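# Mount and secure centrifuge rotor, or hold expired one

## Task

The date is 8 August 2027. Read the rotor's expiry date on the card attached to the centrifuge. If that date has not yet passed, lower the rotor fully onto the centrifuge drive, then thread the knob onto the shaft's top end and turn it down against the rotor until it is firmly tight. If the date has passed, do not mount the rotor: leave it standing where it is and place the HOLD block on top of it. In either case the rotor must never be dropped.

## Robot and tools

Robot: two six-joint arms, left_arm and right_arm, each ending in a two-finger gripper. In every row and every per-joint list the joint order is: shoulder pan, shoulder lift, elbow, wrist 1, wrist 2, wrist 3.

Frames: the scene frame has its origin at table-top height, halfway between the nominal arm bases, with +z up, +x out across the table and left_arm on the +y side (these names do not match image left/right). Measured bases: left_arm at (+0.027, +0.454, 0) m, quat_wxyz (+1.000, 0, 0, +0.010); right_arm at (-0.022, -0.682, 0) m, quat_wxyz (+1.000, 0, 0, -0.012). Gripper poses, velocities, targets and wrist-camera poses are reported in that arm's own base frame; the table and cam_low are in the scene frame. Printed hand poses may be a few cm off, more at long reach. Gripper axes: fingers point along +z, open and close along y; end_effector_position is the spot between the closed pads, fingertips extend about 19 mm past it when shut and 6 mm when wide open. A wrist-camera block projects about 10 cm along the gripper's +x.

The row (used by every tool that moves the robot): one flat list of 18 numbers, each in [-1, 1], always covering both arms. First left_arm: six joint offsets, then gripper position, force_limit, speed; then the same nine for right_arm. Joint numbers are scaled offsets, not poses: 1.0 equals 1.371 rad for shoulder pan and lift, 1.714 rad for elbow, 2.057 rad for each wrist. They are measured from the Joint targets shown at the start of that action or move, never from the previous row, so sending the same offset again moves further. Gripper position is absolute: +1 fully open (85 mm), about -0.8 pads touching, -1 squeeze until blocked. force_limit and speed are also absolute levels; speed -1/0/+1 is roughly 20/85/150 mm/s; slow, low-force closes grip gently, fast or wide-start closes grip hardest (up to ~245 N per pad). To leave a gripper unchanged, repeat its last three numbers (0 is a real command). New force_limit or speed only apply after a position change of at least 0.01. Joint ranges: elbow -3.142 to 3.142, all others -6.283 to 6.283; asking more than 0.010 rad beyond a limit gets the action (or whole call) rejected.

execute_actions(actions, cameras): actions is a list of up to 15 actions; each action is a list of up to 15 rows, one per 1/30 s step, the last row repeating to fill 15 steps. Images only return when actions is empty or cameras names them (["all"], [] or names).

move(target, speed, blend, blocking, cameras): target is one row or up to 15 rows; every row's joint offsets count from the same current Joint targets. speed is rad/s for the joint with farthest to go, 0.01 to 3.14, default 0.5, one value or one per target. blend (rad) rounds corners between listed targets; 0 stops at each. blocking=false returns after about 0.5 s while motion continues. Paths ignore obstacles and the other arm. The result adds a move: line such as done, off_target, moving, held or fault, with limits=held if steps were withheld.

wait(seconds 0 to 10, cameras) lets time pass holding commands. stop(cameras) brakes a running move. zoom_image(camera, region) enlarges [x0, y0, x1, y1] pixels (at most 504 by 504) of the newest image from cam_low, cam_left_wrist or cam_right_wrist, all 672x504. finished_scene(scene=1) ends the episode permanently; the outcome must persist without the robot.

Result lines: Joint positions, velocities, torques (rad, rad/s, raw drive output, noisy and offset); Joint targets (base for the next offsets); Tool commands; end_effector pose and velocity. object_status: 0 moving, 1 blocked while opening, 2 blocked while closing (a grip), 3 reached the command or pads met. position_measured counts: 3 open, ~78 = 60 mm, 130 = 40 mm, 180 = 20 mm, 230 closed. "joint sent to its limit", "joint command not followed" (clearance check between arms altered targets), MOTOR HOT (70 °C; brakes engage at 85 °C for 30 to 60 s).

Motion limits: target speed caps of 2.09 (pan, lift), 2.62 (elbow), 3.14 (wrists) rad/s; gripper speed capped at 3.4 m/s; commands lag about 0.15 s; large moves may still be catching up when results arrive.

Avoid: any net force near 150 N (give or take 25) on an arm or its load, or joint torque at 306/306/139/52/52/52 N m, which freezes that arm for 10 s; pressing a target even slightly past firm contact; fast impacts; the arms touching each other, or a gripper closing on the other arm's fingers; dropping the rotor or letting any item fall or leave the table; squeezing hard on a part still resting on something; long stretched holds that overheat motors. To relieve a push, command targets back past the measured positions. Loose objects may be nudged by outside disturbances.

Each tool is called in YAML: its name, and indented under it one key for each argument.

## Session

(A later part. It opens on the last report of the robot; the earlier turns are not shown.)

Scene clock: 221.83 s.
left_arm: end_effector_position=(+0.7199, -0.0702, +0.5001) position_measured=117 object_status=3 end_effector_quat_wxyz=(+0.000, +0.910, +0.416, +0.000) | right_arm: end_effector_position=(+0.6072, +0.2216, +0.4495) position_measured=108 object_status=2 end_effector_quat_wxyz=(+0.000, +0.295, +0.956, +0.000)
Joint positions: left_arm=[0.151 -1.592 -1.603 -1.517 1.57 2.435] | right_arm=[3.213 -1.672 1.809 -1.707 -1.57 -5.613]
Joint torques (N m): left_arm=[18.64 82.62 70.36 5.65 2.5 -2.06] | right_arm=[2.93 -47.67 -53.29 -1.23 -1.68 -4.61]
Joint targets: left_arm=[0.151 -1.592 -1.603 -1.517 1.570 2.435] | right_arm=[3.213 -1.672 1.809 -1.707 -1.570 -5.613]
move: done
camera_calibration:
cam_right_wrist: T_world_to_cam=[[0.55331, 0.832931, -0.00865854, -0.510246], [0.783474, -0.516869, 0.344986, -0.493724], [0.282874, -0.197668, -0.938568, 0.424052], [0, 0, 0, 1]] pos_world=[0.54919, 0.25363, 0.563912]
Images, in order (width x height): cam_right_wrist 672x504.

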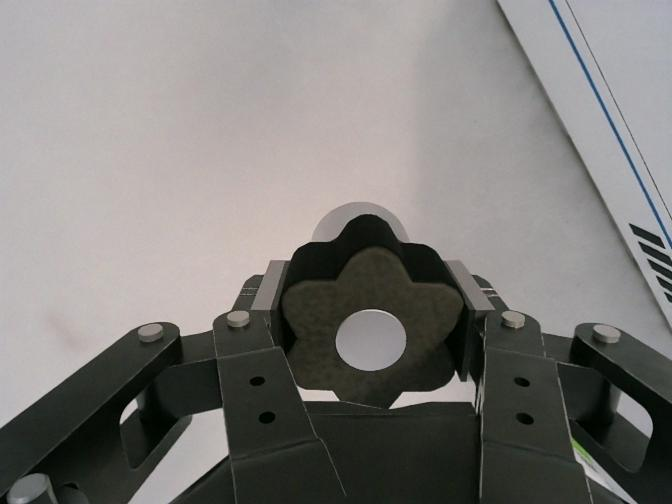

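move:
  target: [0, 0, 0, 0, -0.243, -0.42, 0.1, 1.0, -1, 0.372115, 0.579936, -0.575313, 0.092851, 0, 0.551191, -1, -0.1, -1]
  speed: 0.6
  cameras: ["all"]

Scene clock: 227.73 s.
left_arm: end_effector_position=(+0.7399, -0.2017, +0.5341) position_measured=117 object_status=3 end_effector_quat_wxyz=(+0.188, +0.632, +0.735, -0.161) | right_arm: end_effector_position=(+0.8059, +0.7425, +0.4195) position_measured=108 object_status=2 end_effector_quat_wxyz=(+0.000, +0.574, +0.819, +0.000)
Joint positions: left_arm=[0.151 -1.592 -1.603 -1.517 1.071 1.572] | right_arm=[3.723 -0.877 0.822 -1.516 -1.57 -4.479]
Joint torques (N m): left_arm=[7.31 84.01 70.8 5.82 -3.29 -4.45] | right_arm=[6.84 -81.57 -53.28 -1.82 -1.48 4.71]
Joint targets: left_arm=[0.151 -1.592 -1.603 -1.517 1.071 1.571] | right_arm=[3.723 -0.877 0.822 -1.516 -1.570 -4.479]
move: done
camera_calibration:
cam_left_wrist: T_world_to_cam=[[0.990502, 0.137041, -0.0111754, -0.688375], [0.0981905, -0.648118, 0.755184, -0.587897], [0.0962478, -0.749108, -0.655418, 0.258071], [0, 0, 0, 1]] pos_world=[0.714724, -0.0933675, 0.605422]
cam_right_wrist: T_world_to_cam=[[0.935521, 0.353148, -0.00935477, -1.00588], [0.334546, -0.877116, 0.344595, 0.259663], [0.113488, -0.325506, -0.938705, 0.67412], [0, 0, 0, 1]] pos_world=[0.777651, 0.80241, 0.533911]

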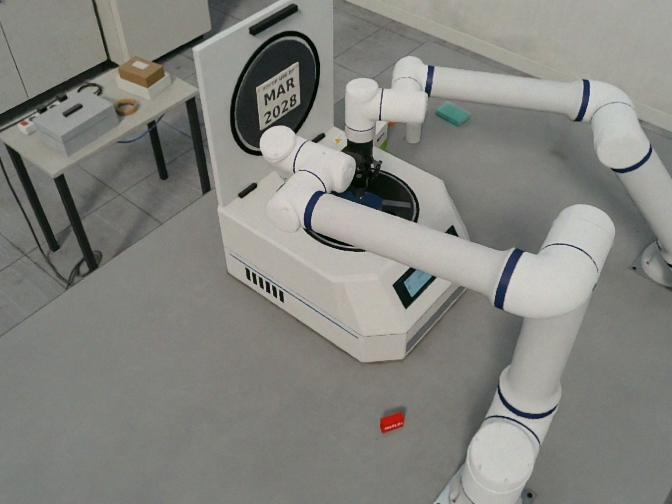

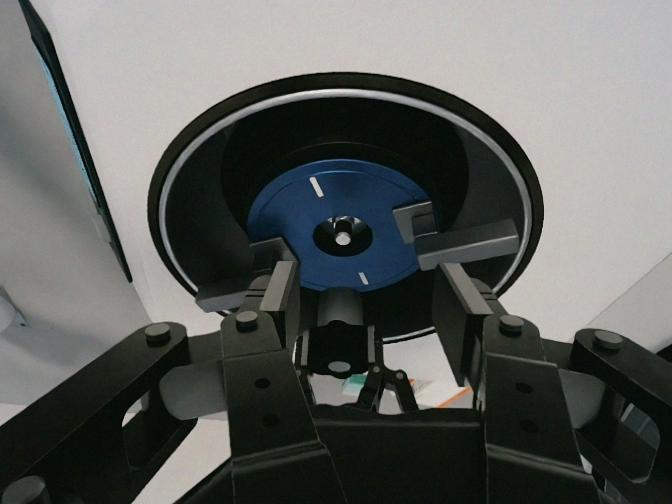

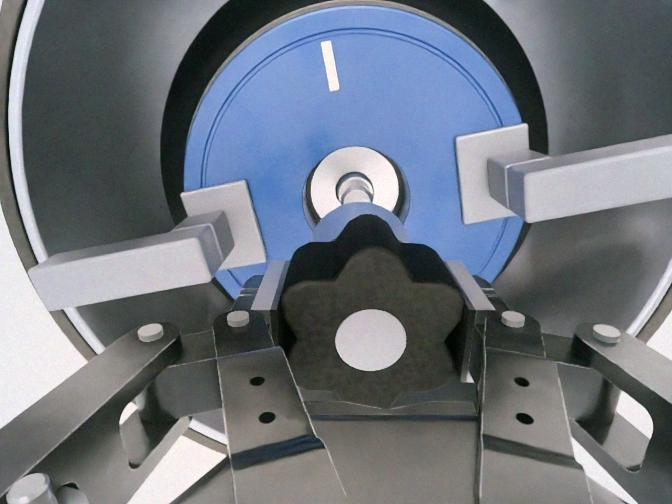

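zoom_image:
  camera: "cam_left_wrist"
  region: [280, 195, 400, 375]

zoom_image:
  camera: "cam_low"
  region: [310, 140, 430, 240]

zoom_image:
  camera: "cam_right_wrist"
  region: [280, 120, 440, 280]

Scaled by 2.800.

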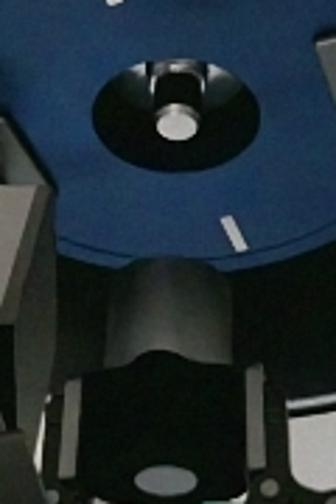

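Scaled by 4.200.

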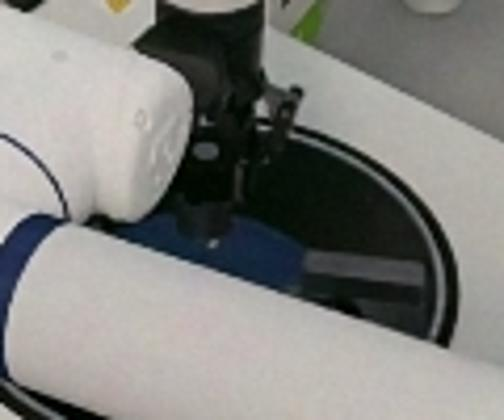

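Scaled by 3.150.

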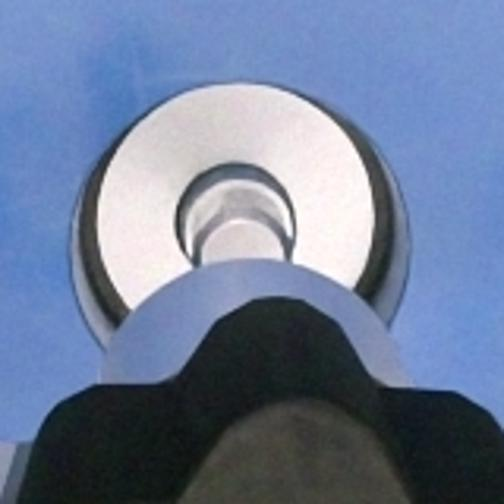

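zoom_image:
  camera: "cam_left_wrist"
  region: [310, 210, 374, 338]

Scaled by 3.938.

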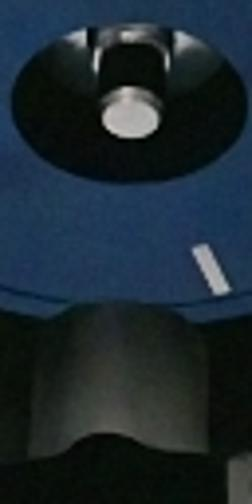

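zoom_image:
  camera: "cam_low"
  region: [335, 165, 385, 215]

Scaled by 10.080.

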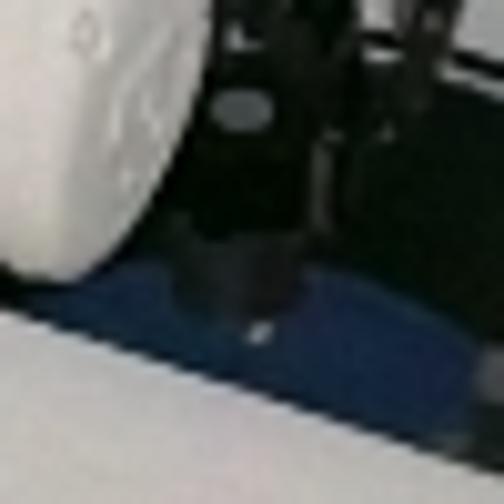

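move:
  target: [0, 0, 0, 0, 0, 0, 0.1, 1.0, -1, 0, 0, 0, 0, 0, -0.7637, -1, -0.1, -1]
  speed: 1.0
  cameras: ["cam_left_wrist", "cam_right_wrist"]

zoom_image:
  camera: "cam_right_wrist"
  region: [280, 120, 440, 280]

zoom_image:
  camera: "cam_left_wrist"
  region: [280, 210, 400, 330]

Scene clock: 234.70 s.
left_arm: end_effector_position=(+0.7399, -0.2017, +0.5341) position_measured=117 object_status=3 end_effector_quat_wxyz=(+0.188, +0.632, +0.735, -0.161) | right_arm: end_effector_position=(+0.8059, +0.7427, +0.4195) position_measured=108 object_status=2 end_effector_quat_wxyz=(+0.000, -0.173, +0.985, +0.000)
Joint positions: left_arm=[0.151 -1.592 -1.603 -1.517 1.071 1.571] | right_arm=[3.723 -0.877 0.822 -1.516 -1.57 -6.05]
Joint torques (N m): left_arm=[3.54 82.04 71.12 5.93 -2.96 -4.48] | right_arm=[7.18 -80.8 -52.54 -2.41 -1.38 -4.81]
Joint targets: left_arm=[0.151 -1.592 -1.603 -1.517 1.071 1.571] | right_arm=[3.723 -0.877 0.822 -1.516 -1.570 -6.050]
move: done
camera_calibration:
cam_left_wrist: T_world_to_cam=[[0.990493, 0.137102, -0.0112693, -0.688305], [0.0982872, -0.647997, 0.755275, -0.58801], [0.0962469, -0.749202, -0.655312, 0.257999], [0, 0, 0, 1]] pos_world=[0.714724, -0.0933676, 0.605422]
cam_right_wrist: T_world_to_cam=[[-0.353145, 0.935529, -0.00866718, -0.400134], [0.877006, 0.334251, 0.345161, -1.07723], [0.325805, 0.114291, -0.938503, 0.176304], [0, 0, 0, 1]] pos_world=[0.745991, 0.714252, 0.533811]
Images, in order (width x height): cam_left_wrist 672x504, cam_right_wrist 672x504.

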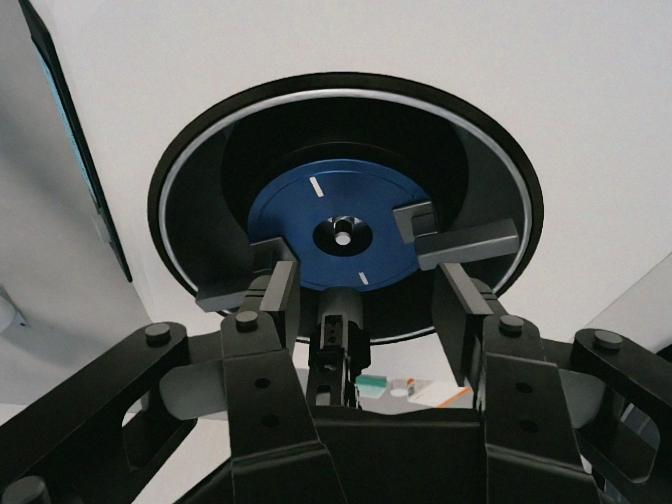

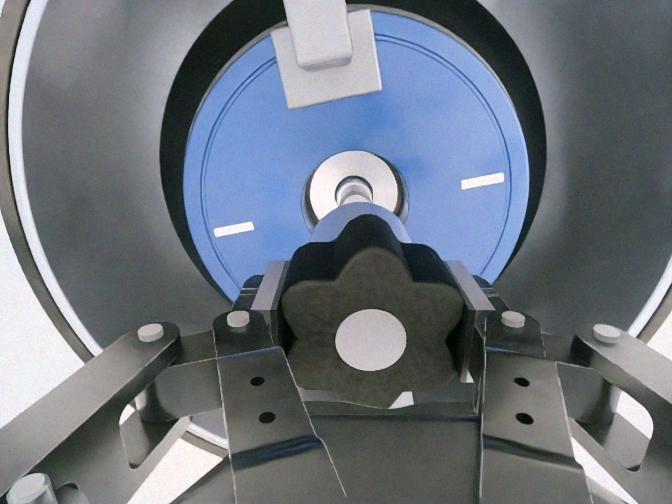

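Scaled by 3.150.

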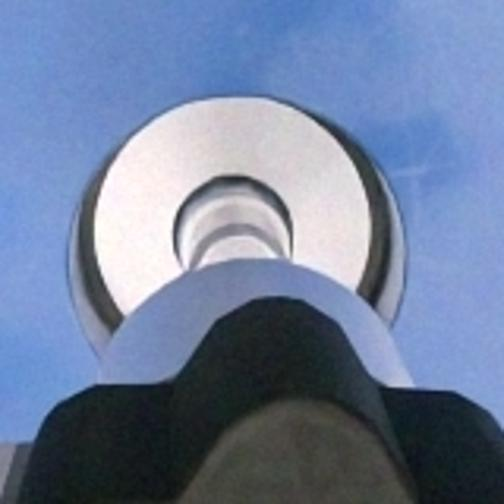

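Scaled by 4.200.

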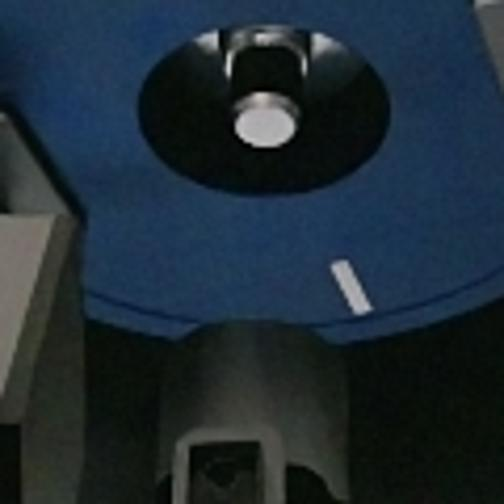

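zoom_image:
  camera: "cam_right_wrist"
  region: [325, 165, 385, 215]

Scaled by 8.400.

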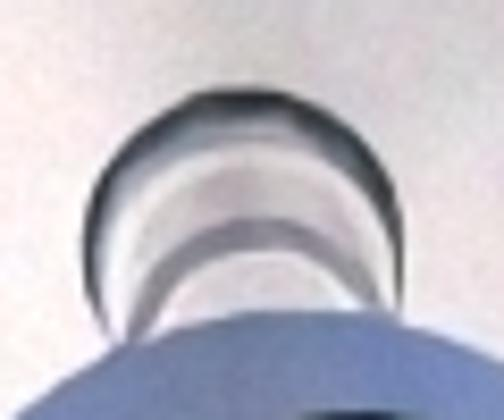

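move:
  target: [0, 0, 0, 0, 0, 0, 0.1, 1.0, -1, 0.000519, 0.004538, 0.055137, -0.048967, 0, 0, -1, -0.1, -1]
  speed: 0.15
  cameras: ["cam_left_wrist", "cam_right_wrist"]

zoom_image:
  camera: "cam_left_wrist"
  region: [290, 200, 390, 300]

zoom_image:
  camera: "cam_right_wrist"
  region: [290, 110, 430, 250]

Scene clock: 238.10 s.
left_arm: end_effector_position=(+0.7399, -0.2017, +0.5341) position_measured=117 object_status=3 end_effector_quat_wxyz=(+0.188, +0.632, +0.735, -0.161) | right_arm: end_effector_position=(+0.8080, +0.7450, +0.3596) position_measured=108 object_status=2 end_effector_quat_wxyz=(+0.000, -0.174, +0.985, +0.000)
Joint positions: left_arm=[0.151 -1.592 -1.603 -1.517 1.071 1.571] | right_arm=[3.724 -0.871 0.917 -1.617 -1.57 -6.05]
Joint torques (N m): left_arm=[4.62 81.98 70.09 5.67 -3.15 -4.82] | right_arm=[8.92 -80.26 -33.4 -12.13 -1.22 -4.67]
Joint targets: left_arm=[0.151 -1.592 -1.603 -1.517 1.071 1.571] | right_arm=[3.724 -0.871 0.917 -1.617 -1.570 -6.050]
move: done
camera_calibration:
cam_left_wrist: T_world_to_cam=[[0.990493, 0.137102, -0.0112693, -0.688305], [0.0982872, -0.647997, 0.755275, -0.58801], [0.0962469, -0.749202, -0.655312, 0.257999], [0, 0, 0, 1]] pos_world=[0.714724, -0.0933676, 0.605422]
cam_right_wrist: T_world_to_cam=[[-0.354016, 0.9352, -0.00862145, -0.401195], [0.876661, 0.335039, 0.345275, -1.05952], [0.32579, 0.114675, -0.938462, 0.118857], [0, 0, 0, 1]] pos_world=[0.74809, 0.716549, 0.473911]
Images, in order (width x height): cam_left_wrist 672x504, cam_right_wrist 672x504.

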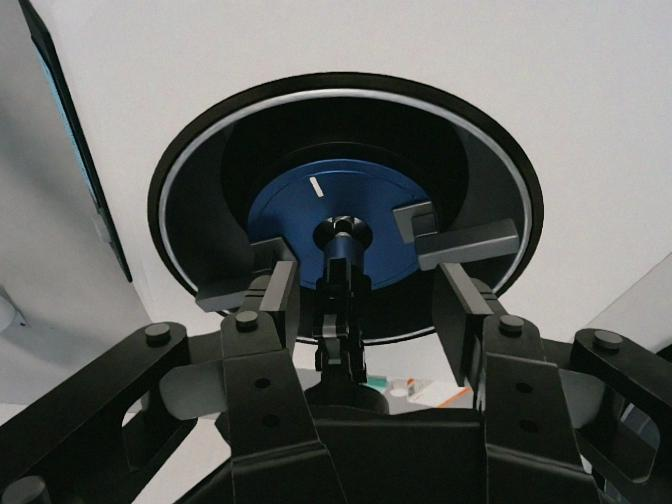

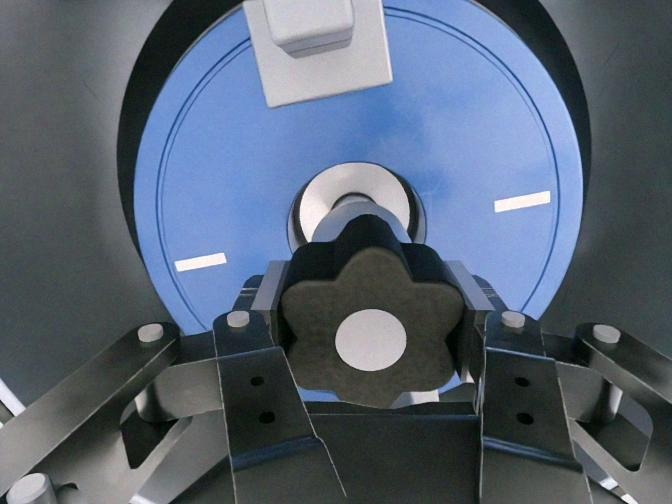

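Scaled by 5.040.

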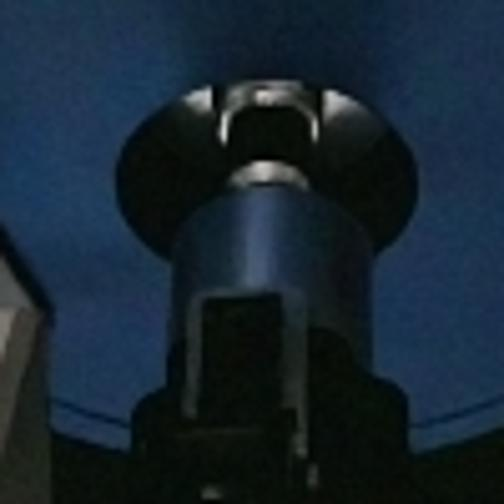

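Scaled by 3.600.

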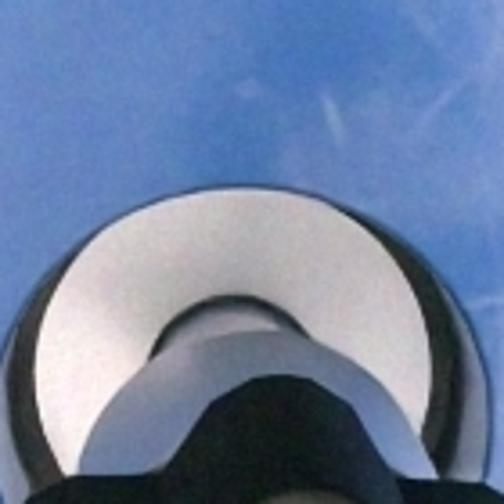

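move:
  target: [0, 0, 0, 0, 0, 0, 0.1, 1.0, -1, 0, 0.00196, 0.017966, -0.016276, 0, 0, -1, -0.1, -1]
  speed: 0.05
  cameras: ["cam_left_wrist"]

zoom_image:
  camera: "cam_left_wrist"
  region: [290, 200, 390, 300]

Scene clock: 240.37 s.
left_arm: end_effector_position=(+0.7399, -0.2017, +0.5341) position_measured=117 object_status=3 end_effector_quat_wxyz=(+0.188, +0.632, +0.735, -0.161) | right_arm: end_effector_position=(+0.8081, +0.7450, +0.3395) position_measured=108 object_status=2 end_effector_quat_wxyz=(+0.000, -0.174, +0.985, +0.000)
Joint positions: left_arm=[0.151 -1.592 -1.603 -1.517 1.071 1.571] | right_arm=[3.724 -0.868 0.947 -1.65 -1.57 -6.05]
Joint torques (N m): left_arm=[6.54 83.95 70.9 5.95 -2.97 -4.96] | right_arm=[8.29 -80.1 -34.29 -12.27 -1.05 -4.71]
Joint targets: left_arm=[0.151 -1.592 -1.603 -1.517 1.071 1.571] | right_arm=[3.724 -0.868 0.948 -1.650 -1.570 -6.050]
move: done
camera_calibration:
cam_left_wrist: T_world_to_cam=[[0.990493, 0.137102, -0.0112693, -0.688305], [0.0982872, -0.647997, 0.755275, -0.58801], [0.0962469, -0.749202, -0.655312, 0.257999], [0, 0, 0, 1]] pos_world=[0.714724, -0.0933676, 0.605422]
Images, in order (width x height): cam_left_wrist 672x504.

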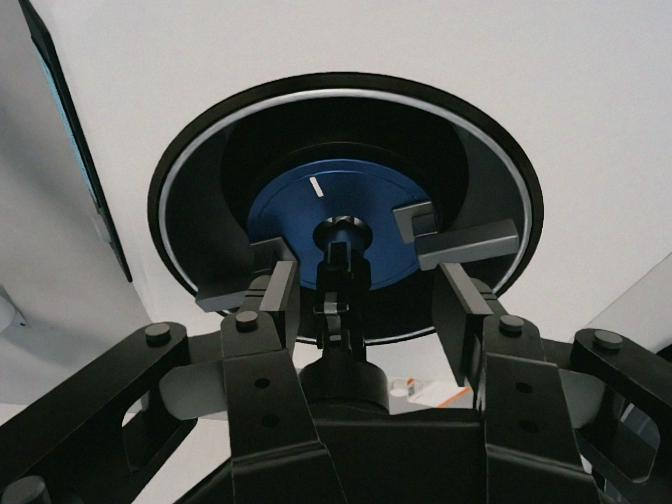

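Scaled by 5.040.

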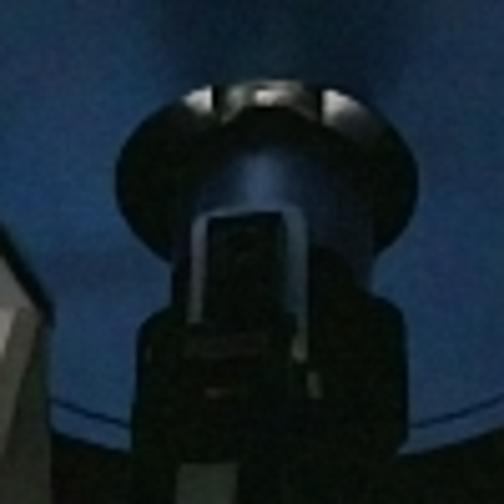

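move:
  target: [0, 0, 0, 0, 0, 0, 0.1, 1.0, -1, 0, 0.000379, 0.002559, -0.002385, 0, 0, -1, -0.1, -1]
  speed: 0.01
  cameras: []

move:
  target: [0, 0, 0, 0, 0, 0, 0.1, 1.0, -1, 0, 0.000253, 0.001706, -0.00159, 0, 0, -1, -0.1, -1]
  speed: 0.01
  cameras: []

Scene clock: 241.37 s.
left_arm: end_effector_position=(+0.7399, -0.2017, +0.5341) position_measured=117 object_status=3 end_effector_quat_wxyz=(+0.188, +0.632, +0.735, -0.161) | right_arm: end_effector_position=(+0.8081, +0.7450, +0.3364) position_measured=108 object_status=2 end_effector_quat_wxyz=(+0.000, -0.174, +0.985, +0.000)
Joint positions: left_arm=[0.151 -1.592 -1.603 -1.517 1.071 1.571] | right_arm=[3.724 -0.868 0.952 -1.655 -1.57 -6.05]
Joint torques (N m): left_arm=[2.76 80.88 70.54 5.8 -3.26 -4.63] | right_arm=[8.08 -80.76 -34.46 -11.99 -1.2 -4.79]
Joint targets: left_arm=[0.151 -1.592 -1.603 -1.517 1.071 1.571] | right_arm=[3.724 -0.868 0.952 -1.655 -1.570 -6.050]
move: done
No camera images: "cameras" was empty.

Scene clock: 242.07 s.
left_arm: end_effector_position=(+0.7399, -0.2017, +0.5341) position_measured=117 object_status=3 end_effector_quat_wxyz=(+0.188, +0.632, +0.735, -0.161) | right_arm: end_effector_position=(+0.8081, +0.7450, +0.3344) position_measured=108 object_status=2 end_effector_quat_wxyz=(+0.000, -0.174, +0.985, +0.000)
Joint positions: left_arm=[0.151 -1.592 -1.603 -1.517 1.071 1.571] | right_arm=[3.724 -0.867 0.955 -1.658 -1.57 -6.05]
Joint torques (N m): left_arm=[4.45 84.17 70.83 5.68 -3.52 -4.7] | right_arm=[7.06 -81.21 -34.58 -12 -1.19 -4.6]
Joint targets: left_arm=[0.151 -1.592 -1.603 -1.517 1.071 1.571] | right_arm=[3.724 -0.867 0.955 -1.659 -1.570 -6.050]
move: done
No camera images: "cameras" was empty.

move:
  target: [0, 0, 0, 0, 0, 0, 0.1, 1.0, -1, 0, 0.000253, 0.001706, -0.00159, 0, 0, -1, -0.1, -1]
  speed: 0.01
  cameras: []

move:
  target: [0, 0, 0, 0, 0, 0, 0.1, 1.0, -1, 0, 0.000253, 0.001706, -0.00159, 0, 0, -1, -0.1, -1]
  speed: 0.01
  cameras: []

Scene clock: 242.93 s.
left_arm: end_effector_position=(+0.7399, -0.2017, +0.5341) position_measured=117 object_status=3 end_effector_quat_wxyz=(+0.188, +0.632, +0.735, -0.161) | right_arm: end_effector_position=(+0.8081, +0.7450, +0.3324) position_measured=108 object_status=2 end_effector_quat_wxyz=(+0.000, -0.174, +0.985, +0.000)
Joint positions: left_arm=[0.151 -1.592 -1.603 -1.517 1.071 1.571] | right_arm=[3.724 -0.867 0.958 -1.662 -1.57 -6.05]
Joint torques (N m): left_arm=[5.95 82.14 70.7 5.64 -2.92 -4.42] | right_arm=[7.24 -81.09 -34.5 -11.99 -1.13 -4.6]
Joint targets: left_arm=[0.151 -1.592 -1.603 -1.517 1.071 1.571] | right_arm=[3.724 -0.867 0.958 -1.662 -1.570 -6.050]
move: done
No camera images: "cameras" was empty.

Scene clock: 243.63 s.
left_arm: end_effector_position=(+0.7399, -0.2017, +0.5341) position_measured=117 object_status=3 end_effector_quat_wxyz=(+0.188, +0.632, +0.735, -0.161) | right_arm: end_effector_position=(+0.8081, +0.7450, +0.3304) position_measured=108 object_status=2 end_effector_quat_wxyz=(+0.000, -0.174, +0.985, +0.000)
Joint positions: left_arm=[0.151 -1.592 -1.603 -1.517 1.071 1.571] | right_arm=[3.724 -0.867 0.961 -1.665 -1.57 -6.05]
Joint torques (N m): left_arm=[4.59 82.16 72.34 5.53 -3 -4.47] | right_arm=[6.98 -81.33 -33.57 -12.02 -0.98 -4.59]
Joint targets: left_arm=[0.151 -1.592 -1.603 -1.517 1.071 1.571] | right_arm=[3.724 -0.867 0.961 -1.665 -1.570 -6.050]
move: done
No camera images: "cameras" was empty.

move:
  target: [0, 0, 0, 0, 0, 0, 0.1, 1.0, -1, 0, 0.00026, 0.00168, -0.00158, 0, 0, -1, -0.1, -1]
  speed: 0.01
  cameras: []

move:
  target: [0, 0, 0, 0, 0, 0, 0.1, 1.0, -1, 0, 0.00026, 0.00168, -0.00158, 0, 0, -1, -0.1, -1]
  speed: 0.01
  cameras: ["cam_left_wrist"]

zoom_image:
  camera: "cam_left_wrist"
  region: [290, 200, 390, 300]

Scene clock: 244.60 s.
left_arm: end_effector_position=(+0.7399, -0.2017, +0.5341) position_measured=117 object_status=3 end_effector_quat_wxyz=(+0.188, +0.632, +0.735, -0.161) | right_arm: end_effector_position=(+0.8081, +0.7450, +0.3285) position_measured=108 object_status=2 end_effector_quat_wxyz=(+0.000, -0.174, +0.985, +0.000)
Joint positions: left_arm=[0.151 -1.592 -1.603 -1.517 1.071 1.571] | right_arm=[3.724 -0.866 0.964 -1.668 -1.57 -6.05]
Joint torques (N m): left_arm=[5.13 84.03 72.1 5.64 -2.48 -4.47] | right_arm=[7.86 -71.4 -29.27 -12.7 -1.09 -4.71]
Joint targets: left_arm=[0.151 -1.592 -1.603 -1.517 1.071 1.571] | right_arm=[3.724 -0.866 0.964 -1.668 -1.570 -6.050]
move: done
No camera images: "cameras" was empty.

Scene clock: 245.30 s.
left_arm: end_effector_position=(+0.7399, -0.2017, +0.5341) position_measured=117 object_status=3 end_effector_quat_wxyz=(+0.188, +0.632, +0.735, -0.161) | right_arm: end_effector_position=(+0.8081, +0.7450, +0.3264) position_measured=108 object_status=2 end_effector_quat_wxyz=(+0.000, -0.174, +0.985, +0.000)
Joint positions: left_arm=[0.151 -1.592 -1.603 -1.517 1.071 1.571] | right_arm=[3.724 -0.866 0.966 -1.671 -1.57 -6.05]
Joint torques (N m): left_arm=[2.27 81.67 71.59 5.46 -2.78 -4.43] | right_arm=[6.65 -89.76 -34.39 -13.89 -1.03 -4.53]
Joint targets: left_arm=[0.151 -1.592 -1.603 -1.517 1.071 1.571] | right_arm=[3.724 -0.866 0.967 -1.672 -1.570 -6.050]
move: done
camera_calibration:
cam_left_wrist: T_world_to_cam=[[0.990493, 0.137102, -0.0112693, -0.688305], [0.0982872, -0.647997, 0.755275, -0.58801], [0.0962469, -0.749202, -0.655312, 0.257999], [0, 0, 0, 1]] pos_world=[0.714724, -0.0933676, 0.605422]
Images, in order (width x height): cam_left_wrist 672x504.

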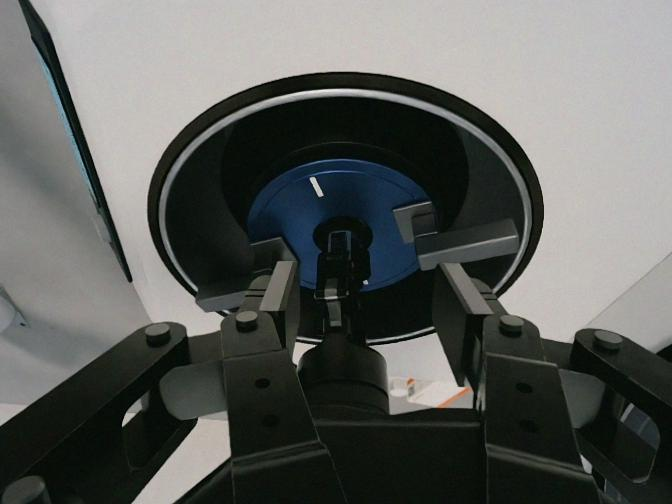

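Scaled by 5.040.

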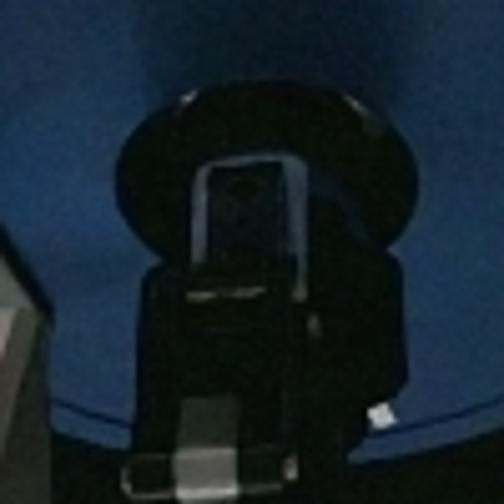

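move:
  target: [0, 0, 0, 0, 0, 0, 0.1, 1.0, -1, 0, 0.00013, 0.00084, -0.00079, 0, 0, -1, -0.1, -1]
  speed: 0.01
  cameras: []

Scene clock: 246.27 s.
left_arm: end_effector_position=(+0.7399, -0.2017, +0.5341) position_measured=117 object_status=3 end_effector_quat_wxyz=(+0.188, +0.632, +0.735, -0.161) | right_arm: end_effector_position=(+0.8080, +0.7450, +0.3255) position_measured=108 object_status=2 end_effector_quat_wxyz=(+0.000, -0.174, +0.985, +0.000)
Joint positions: left_arm=[0.151 -1.592 -1.603 -1.517 1.071 1.571] | right_arm=[3.724 -0.866 0.968 -1.673 -1.57 -6.05]
Joint torques (N m): left_arm=[6.5 84.63 71.73 5.7 -2.55 -4.74] | right_arm=[7.12 -79.53 -34.68 -13.52 -0.94 -4.27]
Joint targets: left_arm=[0.151 -1.592 -1.603 -1.517 1.071 1.571] | right_arm=[3.724 -0.866 0.968 -1.673 -1.570 -6.050]
move: done
No camera images: "cameras" was empty.

move:
  target: [0, 0, 0, 0, 0, 0, 0.1, 1.0, -1, 0, 0.00013, 0.00084, -0.00079, 0, 0, -1, -0.1, -1]
  speed: 0.01
  cameras: []

move:
  target: [0, 0, 0, 0, 0, 0, 0.1, 1.0, -1, 0, 0.00013, 0.00084, -0.00079, 0, 0, -1, -0.1, -1]
  speed: 0.01
  cameras: ["cam_right_wrist"]

Scene clock: 247.20 s.
left_arm: end_effector_position=(+0.7399, -0.2017, +0.5341) position_measured=117 object_status=3 end_effector_quat_wxyz=(+0.188, +0.632, +0.735, -0.161) | right_arm: end_effector_position=(+0.8080, +0.7450, +0.3244) position_measured=108 object_status=2 end_effector_quat_wxyz=(+0.000, -0.174, +0.985, +0.000)
Joint positions: left_arm=[0.151 -1.592 -1.603 -1.517 1.071 1.571] | right_arm=[3.724 -0.866 0.969 -1.675 -1.57 -6.05]
Joint torques (N m): left_arm=[6.3 84.14 72.69 5.47 -2.82 -4.31] | right_arm=[6.51 -78.95 -34.34 -13.88 -0.83 -4.08]
Joint targets: left_arm=[0.151 -1.592 -1.603 -1.517 1.071 1.571] | right_arm=[3.724 -0.866 0.969 -1.675 -1.570 -6.050]
move: done
No camera images: "cameras" was empty.

Scene clock: 247.90 s.
left_arm: end_effector_position=(+0.7399, -0.2017, +0.5341) position_measured=117 object_status=3 end_effector_quat_wxyz=(+0.188, +0.632, +0.735, -0.161) | right_arm: end_effector_position=(+0.8080, +0.7450, +0.3234) position_measured=108 object_status=2 end_effector_quat_wxyz=(+0.000, -0.174, +0.985, +0.000)
Joint positions: left_arm=[0.151 -1.592 -1.603 -1.517 1.071 1.571] | right_arm=[3.724 -0.865 0.971 -1.676 -1.57 -6.05]
Joint torques (N m): left_arm=[1.62 82.23 71.78 5.26 -3.02 -4.34] | right_arm=[6.33 -79.12 -34.8 -14.05 -0.79 -3.97]
Joint targets: left_arm=[0.151 -1.592 -1.603 -1.517 1.071 1.571] | right_arm=[3.724 -0.865 0.971 -1.676 -1.570 -6.050]
move: done
camera_calibration:
cam_right_wrist: T_world_to_cam=[[-0.354016, 0.9352, -0.00862145, -0.401471], [0.876661, 0.335039, 0.345275, -1.04711], [0.32579, 0.114675, -0.938462, 0.0848519], [0, 0, 0, 1]] pos_world=[0.74819, 0.716549, 0.437711]
Images, in order (width x height): cam_right_wrist 672x504.

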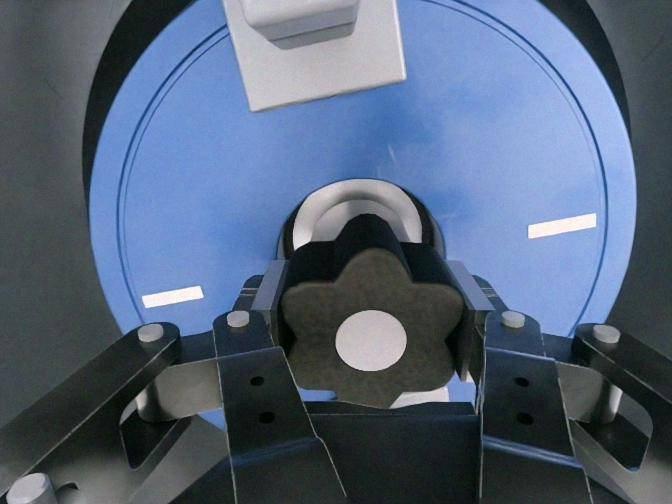

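move:
  target: [0, 0, 0, 0, 0, 0, 0.1, 1.0, -1, 0, 0.00013, 0.00082, -0.00078, 0, 0, -1, -0.1, -1]
  speed: 0.01
  cameras: []

zoom_image:
  camera: "cam_right_wrist"
  region: [260, 160, 460, 260]

Scene clock: 248.80 s.
left_arm: end_effector_position=(+0.7399, -0.2017, +0.5341) position_measured=117 object_status=3 end_effector_quat_wxyz=(+0.188, +0.632, +0.735, -0.161) | right_arm: end_effector_position=(+0.8080, +0.7450, +0.3225) position_measured=108 object_status=2 end_effector_quat_wxyz=(+0.000, -0.174, +0.985, +0.000)
Joint positions: left_arm=[0.151 -1.592 -1.603 -1.517 1.071 1.571] | right_arm=[3.724 -0.865 0.972 -1.678 -1.57 -6.05]
Joint torques (N m): left_arm=[3.67 83.47 72.5 5.23 -2.66 -4.47] | right_arm=[5.26 -78.13 -34.38 -13.87 -0.86 -3.92]
Joint targets: left_arm=[0.151 -1.592 -1.603 -1.517 1.071 1.571] | right_arm=[3.724 -0.865 0.972 -1.678 -1.570 -6.050]
move: done
No camera images: "cameras" was empty.

Scaled by 2.520.
This view is cut from an older image: the scene may have changed since it was taken.

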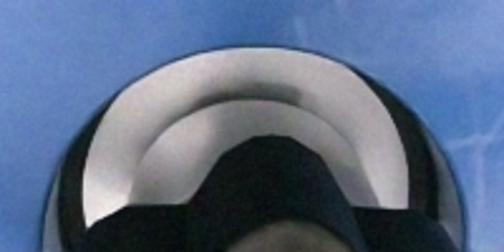

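move:
  target: [0, 0, 0, 0, 0, 0, 0.1, 1.0, -1, 0, 0.00013, 0.00082, -0.00078, 0, 0, -1, -0.1, -1]
  speed: 0.01
  cameras: []

move:
  target: [0, 0, 0, 0, 0, 0, 0.1, 1.0, -1, 0, 0.00013, 0.00082, -0.00078, 0, 0, -1, -0.1, -1]
  speed: 0.01
  cameras: []

move:
  target: [0, 0, 0, 0, 0, 0, 0.1, 1.0, -1, 0, 0.00013, 0.00082, -0.00078, 0, 0, -1, -0.1, -1]
  speed: 0.01
  cameras: []

Scene clock: 249.97 s.
left_arm: end_effector_position=(+0.7399, -0.2017, +0.5341) position_measured=117 object_status=3 end_effector_quat_wxyz=(+0.188, +0.632, +0.735, -0.161) | right_arm: end_effector_position=(+0.8080, +0.7450, +0.3215) position_measured=108 object_status=2 end_effector_quat_wxyz=(+0.000, -0.174, +0.985, +0.000)
Joint positions: left_arm=[0.151 -1.592 -1.603 -1.517 1.071 1.571] | right_arm=[3.724 -0.865 0.974 -1.68 -1.57 -6.05]
Joint torques (N m): left_arm=[3.07 83.64 72.05 5.36 -2.67 -4.07] | right_arm=[6.44 -78.81 -34.35 -14.05 -0.78 -3.53]
Joint targets: left_arm=[0.151 -1.592 -1.603 -1.517 1.071 1.571] | right_arm=[3.724 -0.865 0.974 -1.680 -1.570 -6.050]
move: done
No camera images: "cameras" was empty.

Scene clock: 250.67 s.
left_arm: end_effector_position=(+0.7399, -0.2017, +0.5341) position_measured=117 object_status=3 end_effector_quat_wxyz=(+0.188, +0.632, +0.735, -0.161) | right_arm: end_effector_position=(+0.8080, +0.7450, +0.3206) position_measured=108 object_status=2 end_effector_quat_wxyz=(+0.000, -0.174, +0.985, +0.000)
Joint positions: left_arm=[0.151 -1.592 -1.603 -1.517 1.071 1.571] | right_arm=[3.724 -0.865 0.975 -1.681 -1.57 -6.05]
Joint torques (N m): left_arm=[6.47 80.68 73.16 5.59 -2.61 -5.05] | right_arm=[6.41 -72.88 -26.8 -14.1 -0.72 -3.57]
Joint targets: left_arm=[0.151 -1.592 -1.603 -1.517 1.071 1.571] | right_arm=[3.724 -0.865 0.975 -1.681 -1.570 -6.050]
move: done
No camera images: "cameras" was empty.

Scene clock: 251.37 s.
left_arm: end_effector_position=(+0.7399, -0.2017, +0.5341) position_measured=117 object_status=3 end_effector_quat_wxyz=(+0.188, +0.632, +0.735, -0.161) | right_arm: end_effector_position=(+0.8080, +0.7450, +0.3195) position_measured=108 object_status=2 end_effector_quat_wxyz=(+0.000, -0.174, +0.985, +0.000) end_effector_velocity=(-0.001, -0.001, -0.010) end_effector_angular_velocity=(-0.006, +0.010, +0.000)
Joint positions: left_arm=[0.151 -1.592 -1.603 -1.517 1.071 1.571] | right_arm=[3.724 -0.865 0.977 -1.683 -1.57 -6.05]
Joint velocities: left_arm=[within noise] | right_arm=[0 0.004 0.007 0 0 0]
Joint torques (N m): left_arm=[5.57 81.26 71.72 5.43 -2.83 -4.76] | right_arm=[5.75 -58.75 -23.07 -9.28 -0.96 -3.26]
Joint targets: left_arm=[0.151 -1.592 -1.603 -1.517 1.071 1.571] | right_arm=[3.724 -0.865 0.976 -1.683 -1.570 -6.050]
move: done
No camera images: "cameras" was empty.

wait:
  seconds: 0.2
  cameras: ["cam_right_wrist"]

Scene clock: 251.77 s.
left_arm: end_effector_position=(+0.7399, -0.2017, +0.5341) position_measured=117 object_status=3 end_effector_quat_wxyz=(+0.188, +0.632, +0.735, -0.161) | right_arm: end_effector_position=(+0.8080, +0.7450, +0.3193) position_measured=109 object_status=0 end_effector_quat_wxyz=(+0.000, -0.174, +0.985, +0.000)
Joint positions: left_arm=[0.151 -1.592 -1.603 -1.517 1.071 1.571] | right_arm=[3.724 -0.864 0.977 -1.683 -1.57 -6.05]
Joint torques (N m): left_arm=[7.08 81.39 72.16 5.7 -2.58 -4.38] | right_arm=[5.16 -83.03 -41.94 -4.56 -0.67 -3.31]
Joint targets: left_arm=[0.151 -1.592 -1.603 -1.517 1.071 1.571] | right_arm=[3.724 -0.865 0.976 -1.683 -1.570 -6.050]
Tool commands: left_gripper/position=+0.1 left_gripper/force_limit=+1.0 left_gripper/speed=-1.0 right_gripper/position=-1.0 right_gripper/force_limit=-0.1 right_gripper/speed=-1.0
wait: 0.20 s; at rest from the start
camera_calibration:
cam_right_wrist: T_world_to_cam=[[-0.353997, 0.935206, -0.00867602, -0.401538], [0.8767, 0.335053, 0.345162, -1.0456], [0.325705, 0.11458, -0.938503, 0.0811866], [0, 0, 0, 1]] pos_world=[0.74809, 0.716549, 0.433611]
Images, in order (width x height): cam_right_wrist 672x504.

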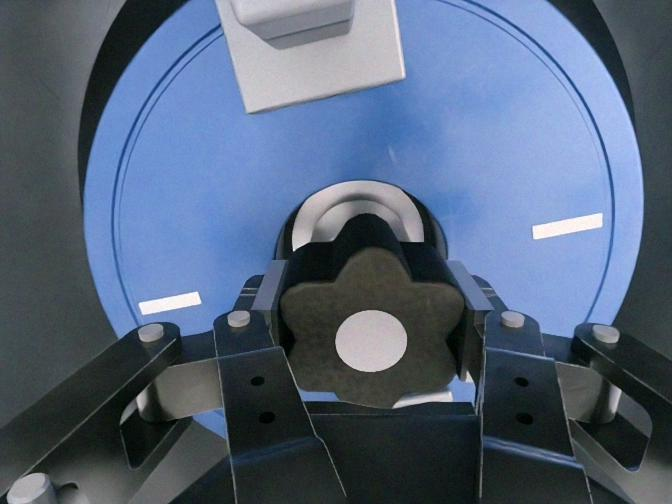

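move:
  target:
    - [0, 0, 0, 0, 0, 0, 0.1, 1.0, -1, 0, 0, 0, 0, 0, 0, -0.98, 0.3, -1]
    - [0, 0, 0, 0, 0, 0, 0.1, 1.0, -1, 0, 0.00004, 0.00033, -0.00031, 0, 0.7637, -0.98, 0.3, -1]
  speed: [0.5, 0.8]
  cameras: ["cam_right_wrist", "cam_left_wrist"]

Scene clock: 255.27 s.
left_arm: end_effector_position=(+0.7399, -0.2017, +0.5341) position_measured=117 object_status=3 end_effector_quat_wxyz=(+0.188, +0.632, +0.735, -0.161) | right_arm: end_effector_position=(+0.8080, +0.7450, +0.3192) position_measured=110 object_status=2 end_effector_quat_wxyz=(+0.000, +0.573, +0.819, +0.000)
Joint positions: left_arm=[0.151 -1.592 -1.603 -1.517 1.071 1.571] | right_arm=[3.724 -0.865 0.977 -1.683 -1.57 -4.479]
Joint torques (N m): left_arm=[5.32 81.54 73.98 5.3 -2.65 -4.4] | right_arm=[3.76 -46.3 -29.53 -31.7 1.56 4.7]
Joint targets: left_arm=[0.151 -1.592 -1.603 -1.517 1.071 1.571] | right_arm=[3.724 -0.865 0.977 -1.683 -1.570 -4.479]
move: done
camera_calibration:
cam_left_wrist: T_world_to_cam=[[0.990493, 0.137102, -0.0112693, -0.688305], [0.0982872, -0.647997, 0.755275, -0.58801], [0.0962469, -0.749202, -0.655312, 0.257999], [0, 0, 0, 1]] pos_world=[0.714724, -0.0933676, 0.605422]
cam_right_wrist: T_world_to_cam=[[0.935237, 0.353901, -0.00928378, -1.00995], [0.335243, -0.876895, 0.344482, 0.294991], [0.113772, -0.325285, -0.938747, 0.580143], [0, 0, 0, 1]] pos_world=[0.779648, 0.804811, 0.433612]
Images, in order (width x height): cam_left_wrist 672x504, cam_right_wrist 672x504.

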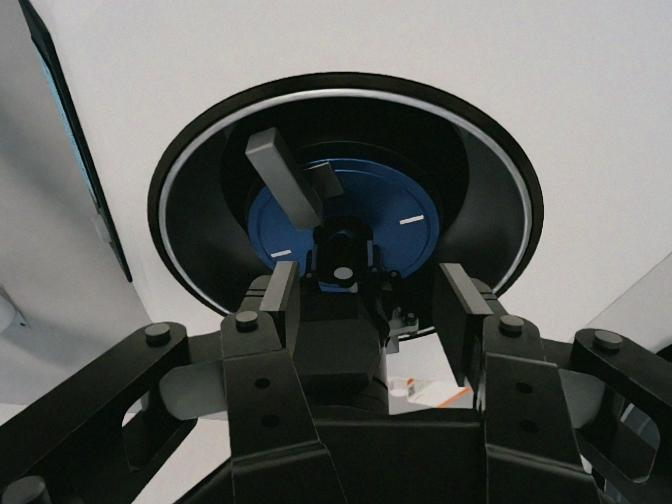

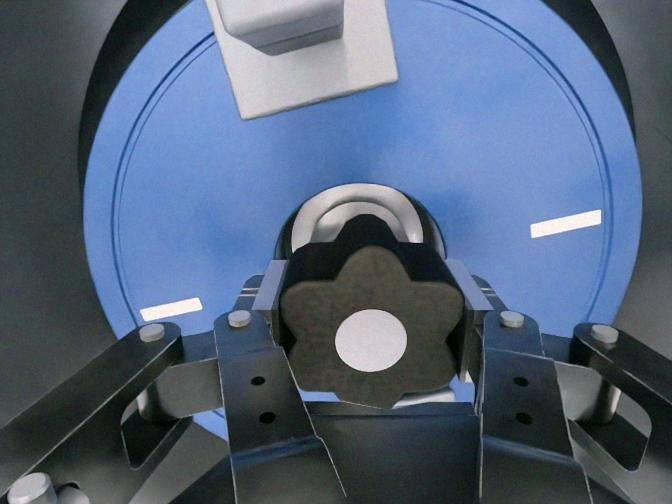

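move:
  target: [-0.29468, 0.26316, -0.23046, 0.22849, 0.24298, -0.76373, 0.1, 1.0, -1, 0, 0, 0, 0, 0, 1.0, -0.98, 0.3, -1]
  speed: 1.0
  cameras: ["cam_low", "cam_right_wrist"]

Scene clock: 262.37 s.
left_arm: end_effector_position=(+0.5248, -0.3193, +0.5214) position_measured=117 object_status=3 end_effector_quat_wxyz=(+0.215, +0.123, +0.968, -0.028) | right_arm: end_effector_position=(+0.8080, +0.7450, +0.3192) position_measured=110 object_status=2 end_effector_quat_wxyz=(+0.000, +0.998, -0.069, +0.000)
Joint positions: left_arm=[-0.253 -1.231 -1.998 -1.047 1.57 0] | right_arm=[3.724 -0.865 0.977 -1.683 -1.57 -2.422]
Joint torques (N m): left_arm=[-7.03 43.03 68.68 7.28 3.51 -4.31] | right_arm=[3.85 -43.78 -34.09 -27.61 4.18 4.75]
Joint targets: left_arm=[-0.253 -1.231 -1.998 -1.047 1.570 0.000] | right_arm=[3.724 -0.865 0.977 -1.683 -1.570 -2.422]
move: done
camera_calibration:
cam_right_wrist: T_world_to_cam=[[-0.124341, -0.992189, -0.0100431, 0.849194], [-0.931543, 0.113243, 0.345547, 0.580551], [-0.341711, 0.0523212, -0.938348, 0.666688], [0, 0, 0, 1]] pos_world=[0.874212, 0.741936, 0.433506]
Images, in order (width x height): cam_low 672x504, cam_right_wrist 672x504.

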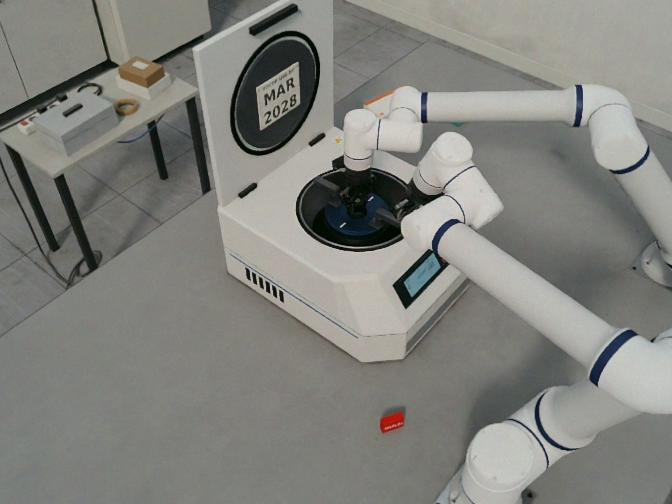

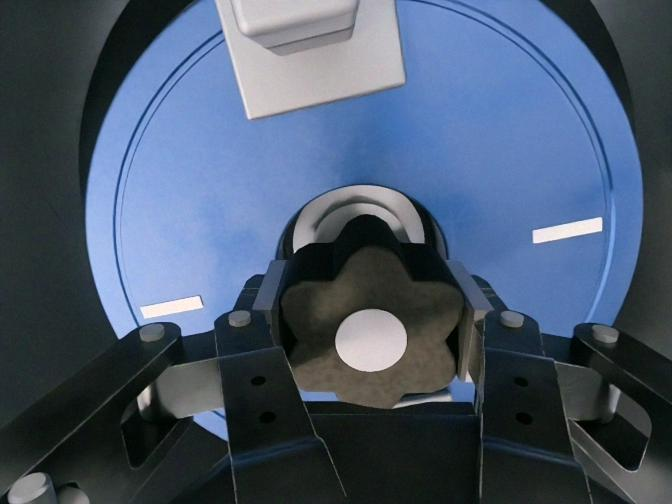

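move:
  target: [-0.038323, -0.173315, 0.041837, 0.080655, 0, 0, 0.1, 1.0, -1, 0, 0, 0, 0, 0, 0.1527, -0.98, 0.3, -1]
  speed: 0.4
  cameras: ["cam_left_wrist", "cam_low"]

Scene clock: 264.80 s.
left_arm: end_effector_position=(+0.6276, -0.3843, +0.4601) position_measured=117 object_status=3 end_effector_quat_wxyz=(+0.214, +0.149, +0.965, -0.033) | right_arm: end_effector_position=(+0.8080, +0.7450, +0.3192) position_measured=110 object_status=2 end_effector_quat_wxyz=(+0.000, +0.975, -0.224, +0.000)
Joint positions: left_arm=[-0.306 -1.468 -1.926 -0.881 1.57 0] | right_arm=[3.724 -0.865 0.977 -1.683 -1.57 -2.108]
Joint torques (N m): left_arm=[-9.06 41.61 93.46 7.1 2.45 -4.62] | right_arm=[2.73 -44.7 -38.54 -26.13 1.38 4.58]
Joint targets: left_arm=[-0.306 -1.468 -1.926 -0.881 1.570 0.000] | right_arm=[3.724 -0.865 0.977 -1.683 -1.570 -2.108]
move: done
camera_calibration:
cam_left_wrist: T_world_to_cam=[[0.312786, 0.949731, -0.0132891, 0.185697], [0.669888, -0.21066, 0.71195, -0.810149], [0.673361, -0.23159, -0.702104, -0.0582042], [0, 0, 0, 1]] pos_world=[0.523819, -0.360507, 0.538388]
Images, in order (width x height): cam_low 672x504, cam_left_wrist 672x504.

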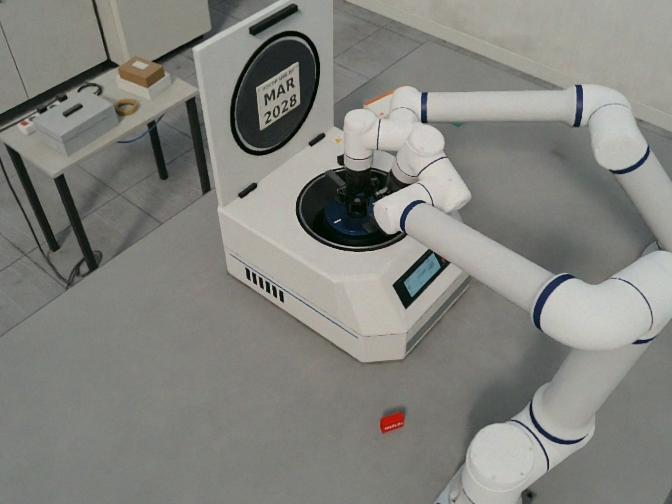

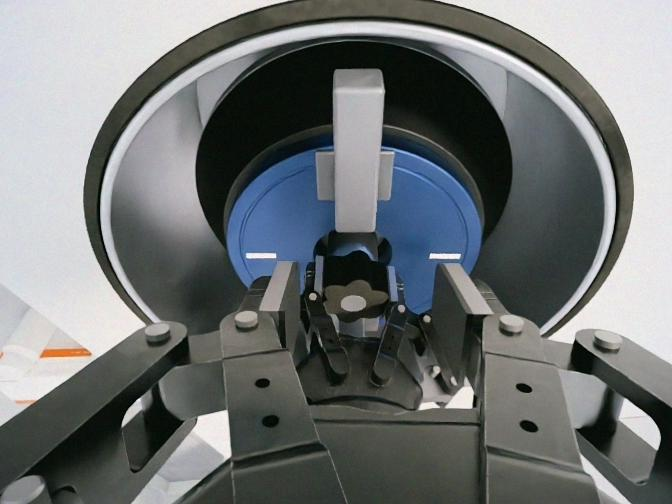

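move:
  target:
    - [0, -0.057815, -0.091033, 0.114387, 0, 0, 0.1, 1.0, -1, 0, 0, 0, 0, 0, 0, -0.98, 0.3, -1]
    - [0, -0.057815, -0.091033, 0.114387, 0, 0, -0.97, 0.5, -1, 0, 0, 0, 0, 0, 0, -0.98, 0.3, -1]
  speed: 0.2
  cameras: ["cam_left_wrist", "cam_right_wrist"]

Scene clock: 268.53 s.
left_arm: end_effector_position=(+0.6277, -0.3844, +0.3381) position_measured=172 object_status=0 end_effector_quat_wxyz=(+0.214, +0.149, +0.965, -0.033) | right_arm: end_effector_position=(+0.8080, +0.7450, +0.3192) position_measured=110 object_status=2 end_effector_quat_wxyz=(+0.000, +0.975, -0.224, +0.000)
Joint positions: left_arm=[-0.306 -1.548 -2.082 -0.646 1.57 0] | right_arm=[3.724 -0.865 0.977 -1.683 -1.57 -2.108]
Joint torques (N m): left_arm=[9.12 42.78 59.7 6.38 -0.69 -3.43] | right_arm=[3.35 -43.56 -44.64 -31.33 0.17 1.55]
Joint targets: left_arm=[-0.306 -1.548 -2.082 -0.646 1.570 0.000] | right_arm=[3.724 -0.865 0.977 -1.683 -1.570 -2.108]
move: done
camera_calibration:
cam_left_wrist: T_world_to_cam=[[0.312829, 0.949717, -0.0132427, 0.184092], [0.669868, -0.210722, 0.711951, -0.723392], [0.673361, -0.23159, -0.702105, -0.143951], [0, 0, 0, 1]] pos_world=[0.523919, -0.360607, 0.416388]
cam_right_wrist: T_world_to_cam=[[-0.425041, -0.90512, -0.00990647, 1.02726], [-0.850816, 0.395756, 0.345672, 0.304837], [-0.308954, 0.155353, -0.938303, 0.563361], [0, 0, 0, 1]] pos_world=[0.870041, 0.721635, 0.433406]
Images, in order (width x height): cam_left_wrist 672x504, cam_right_wrist 672x504.

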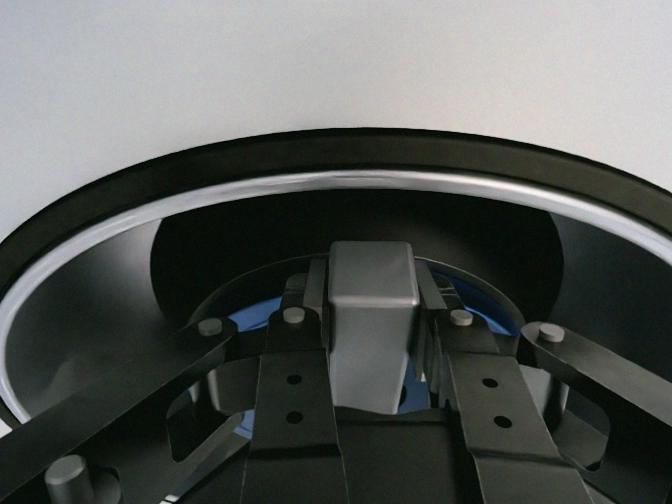

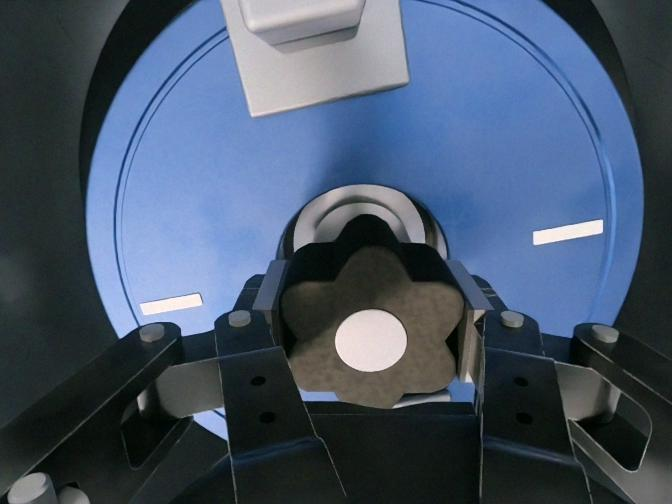

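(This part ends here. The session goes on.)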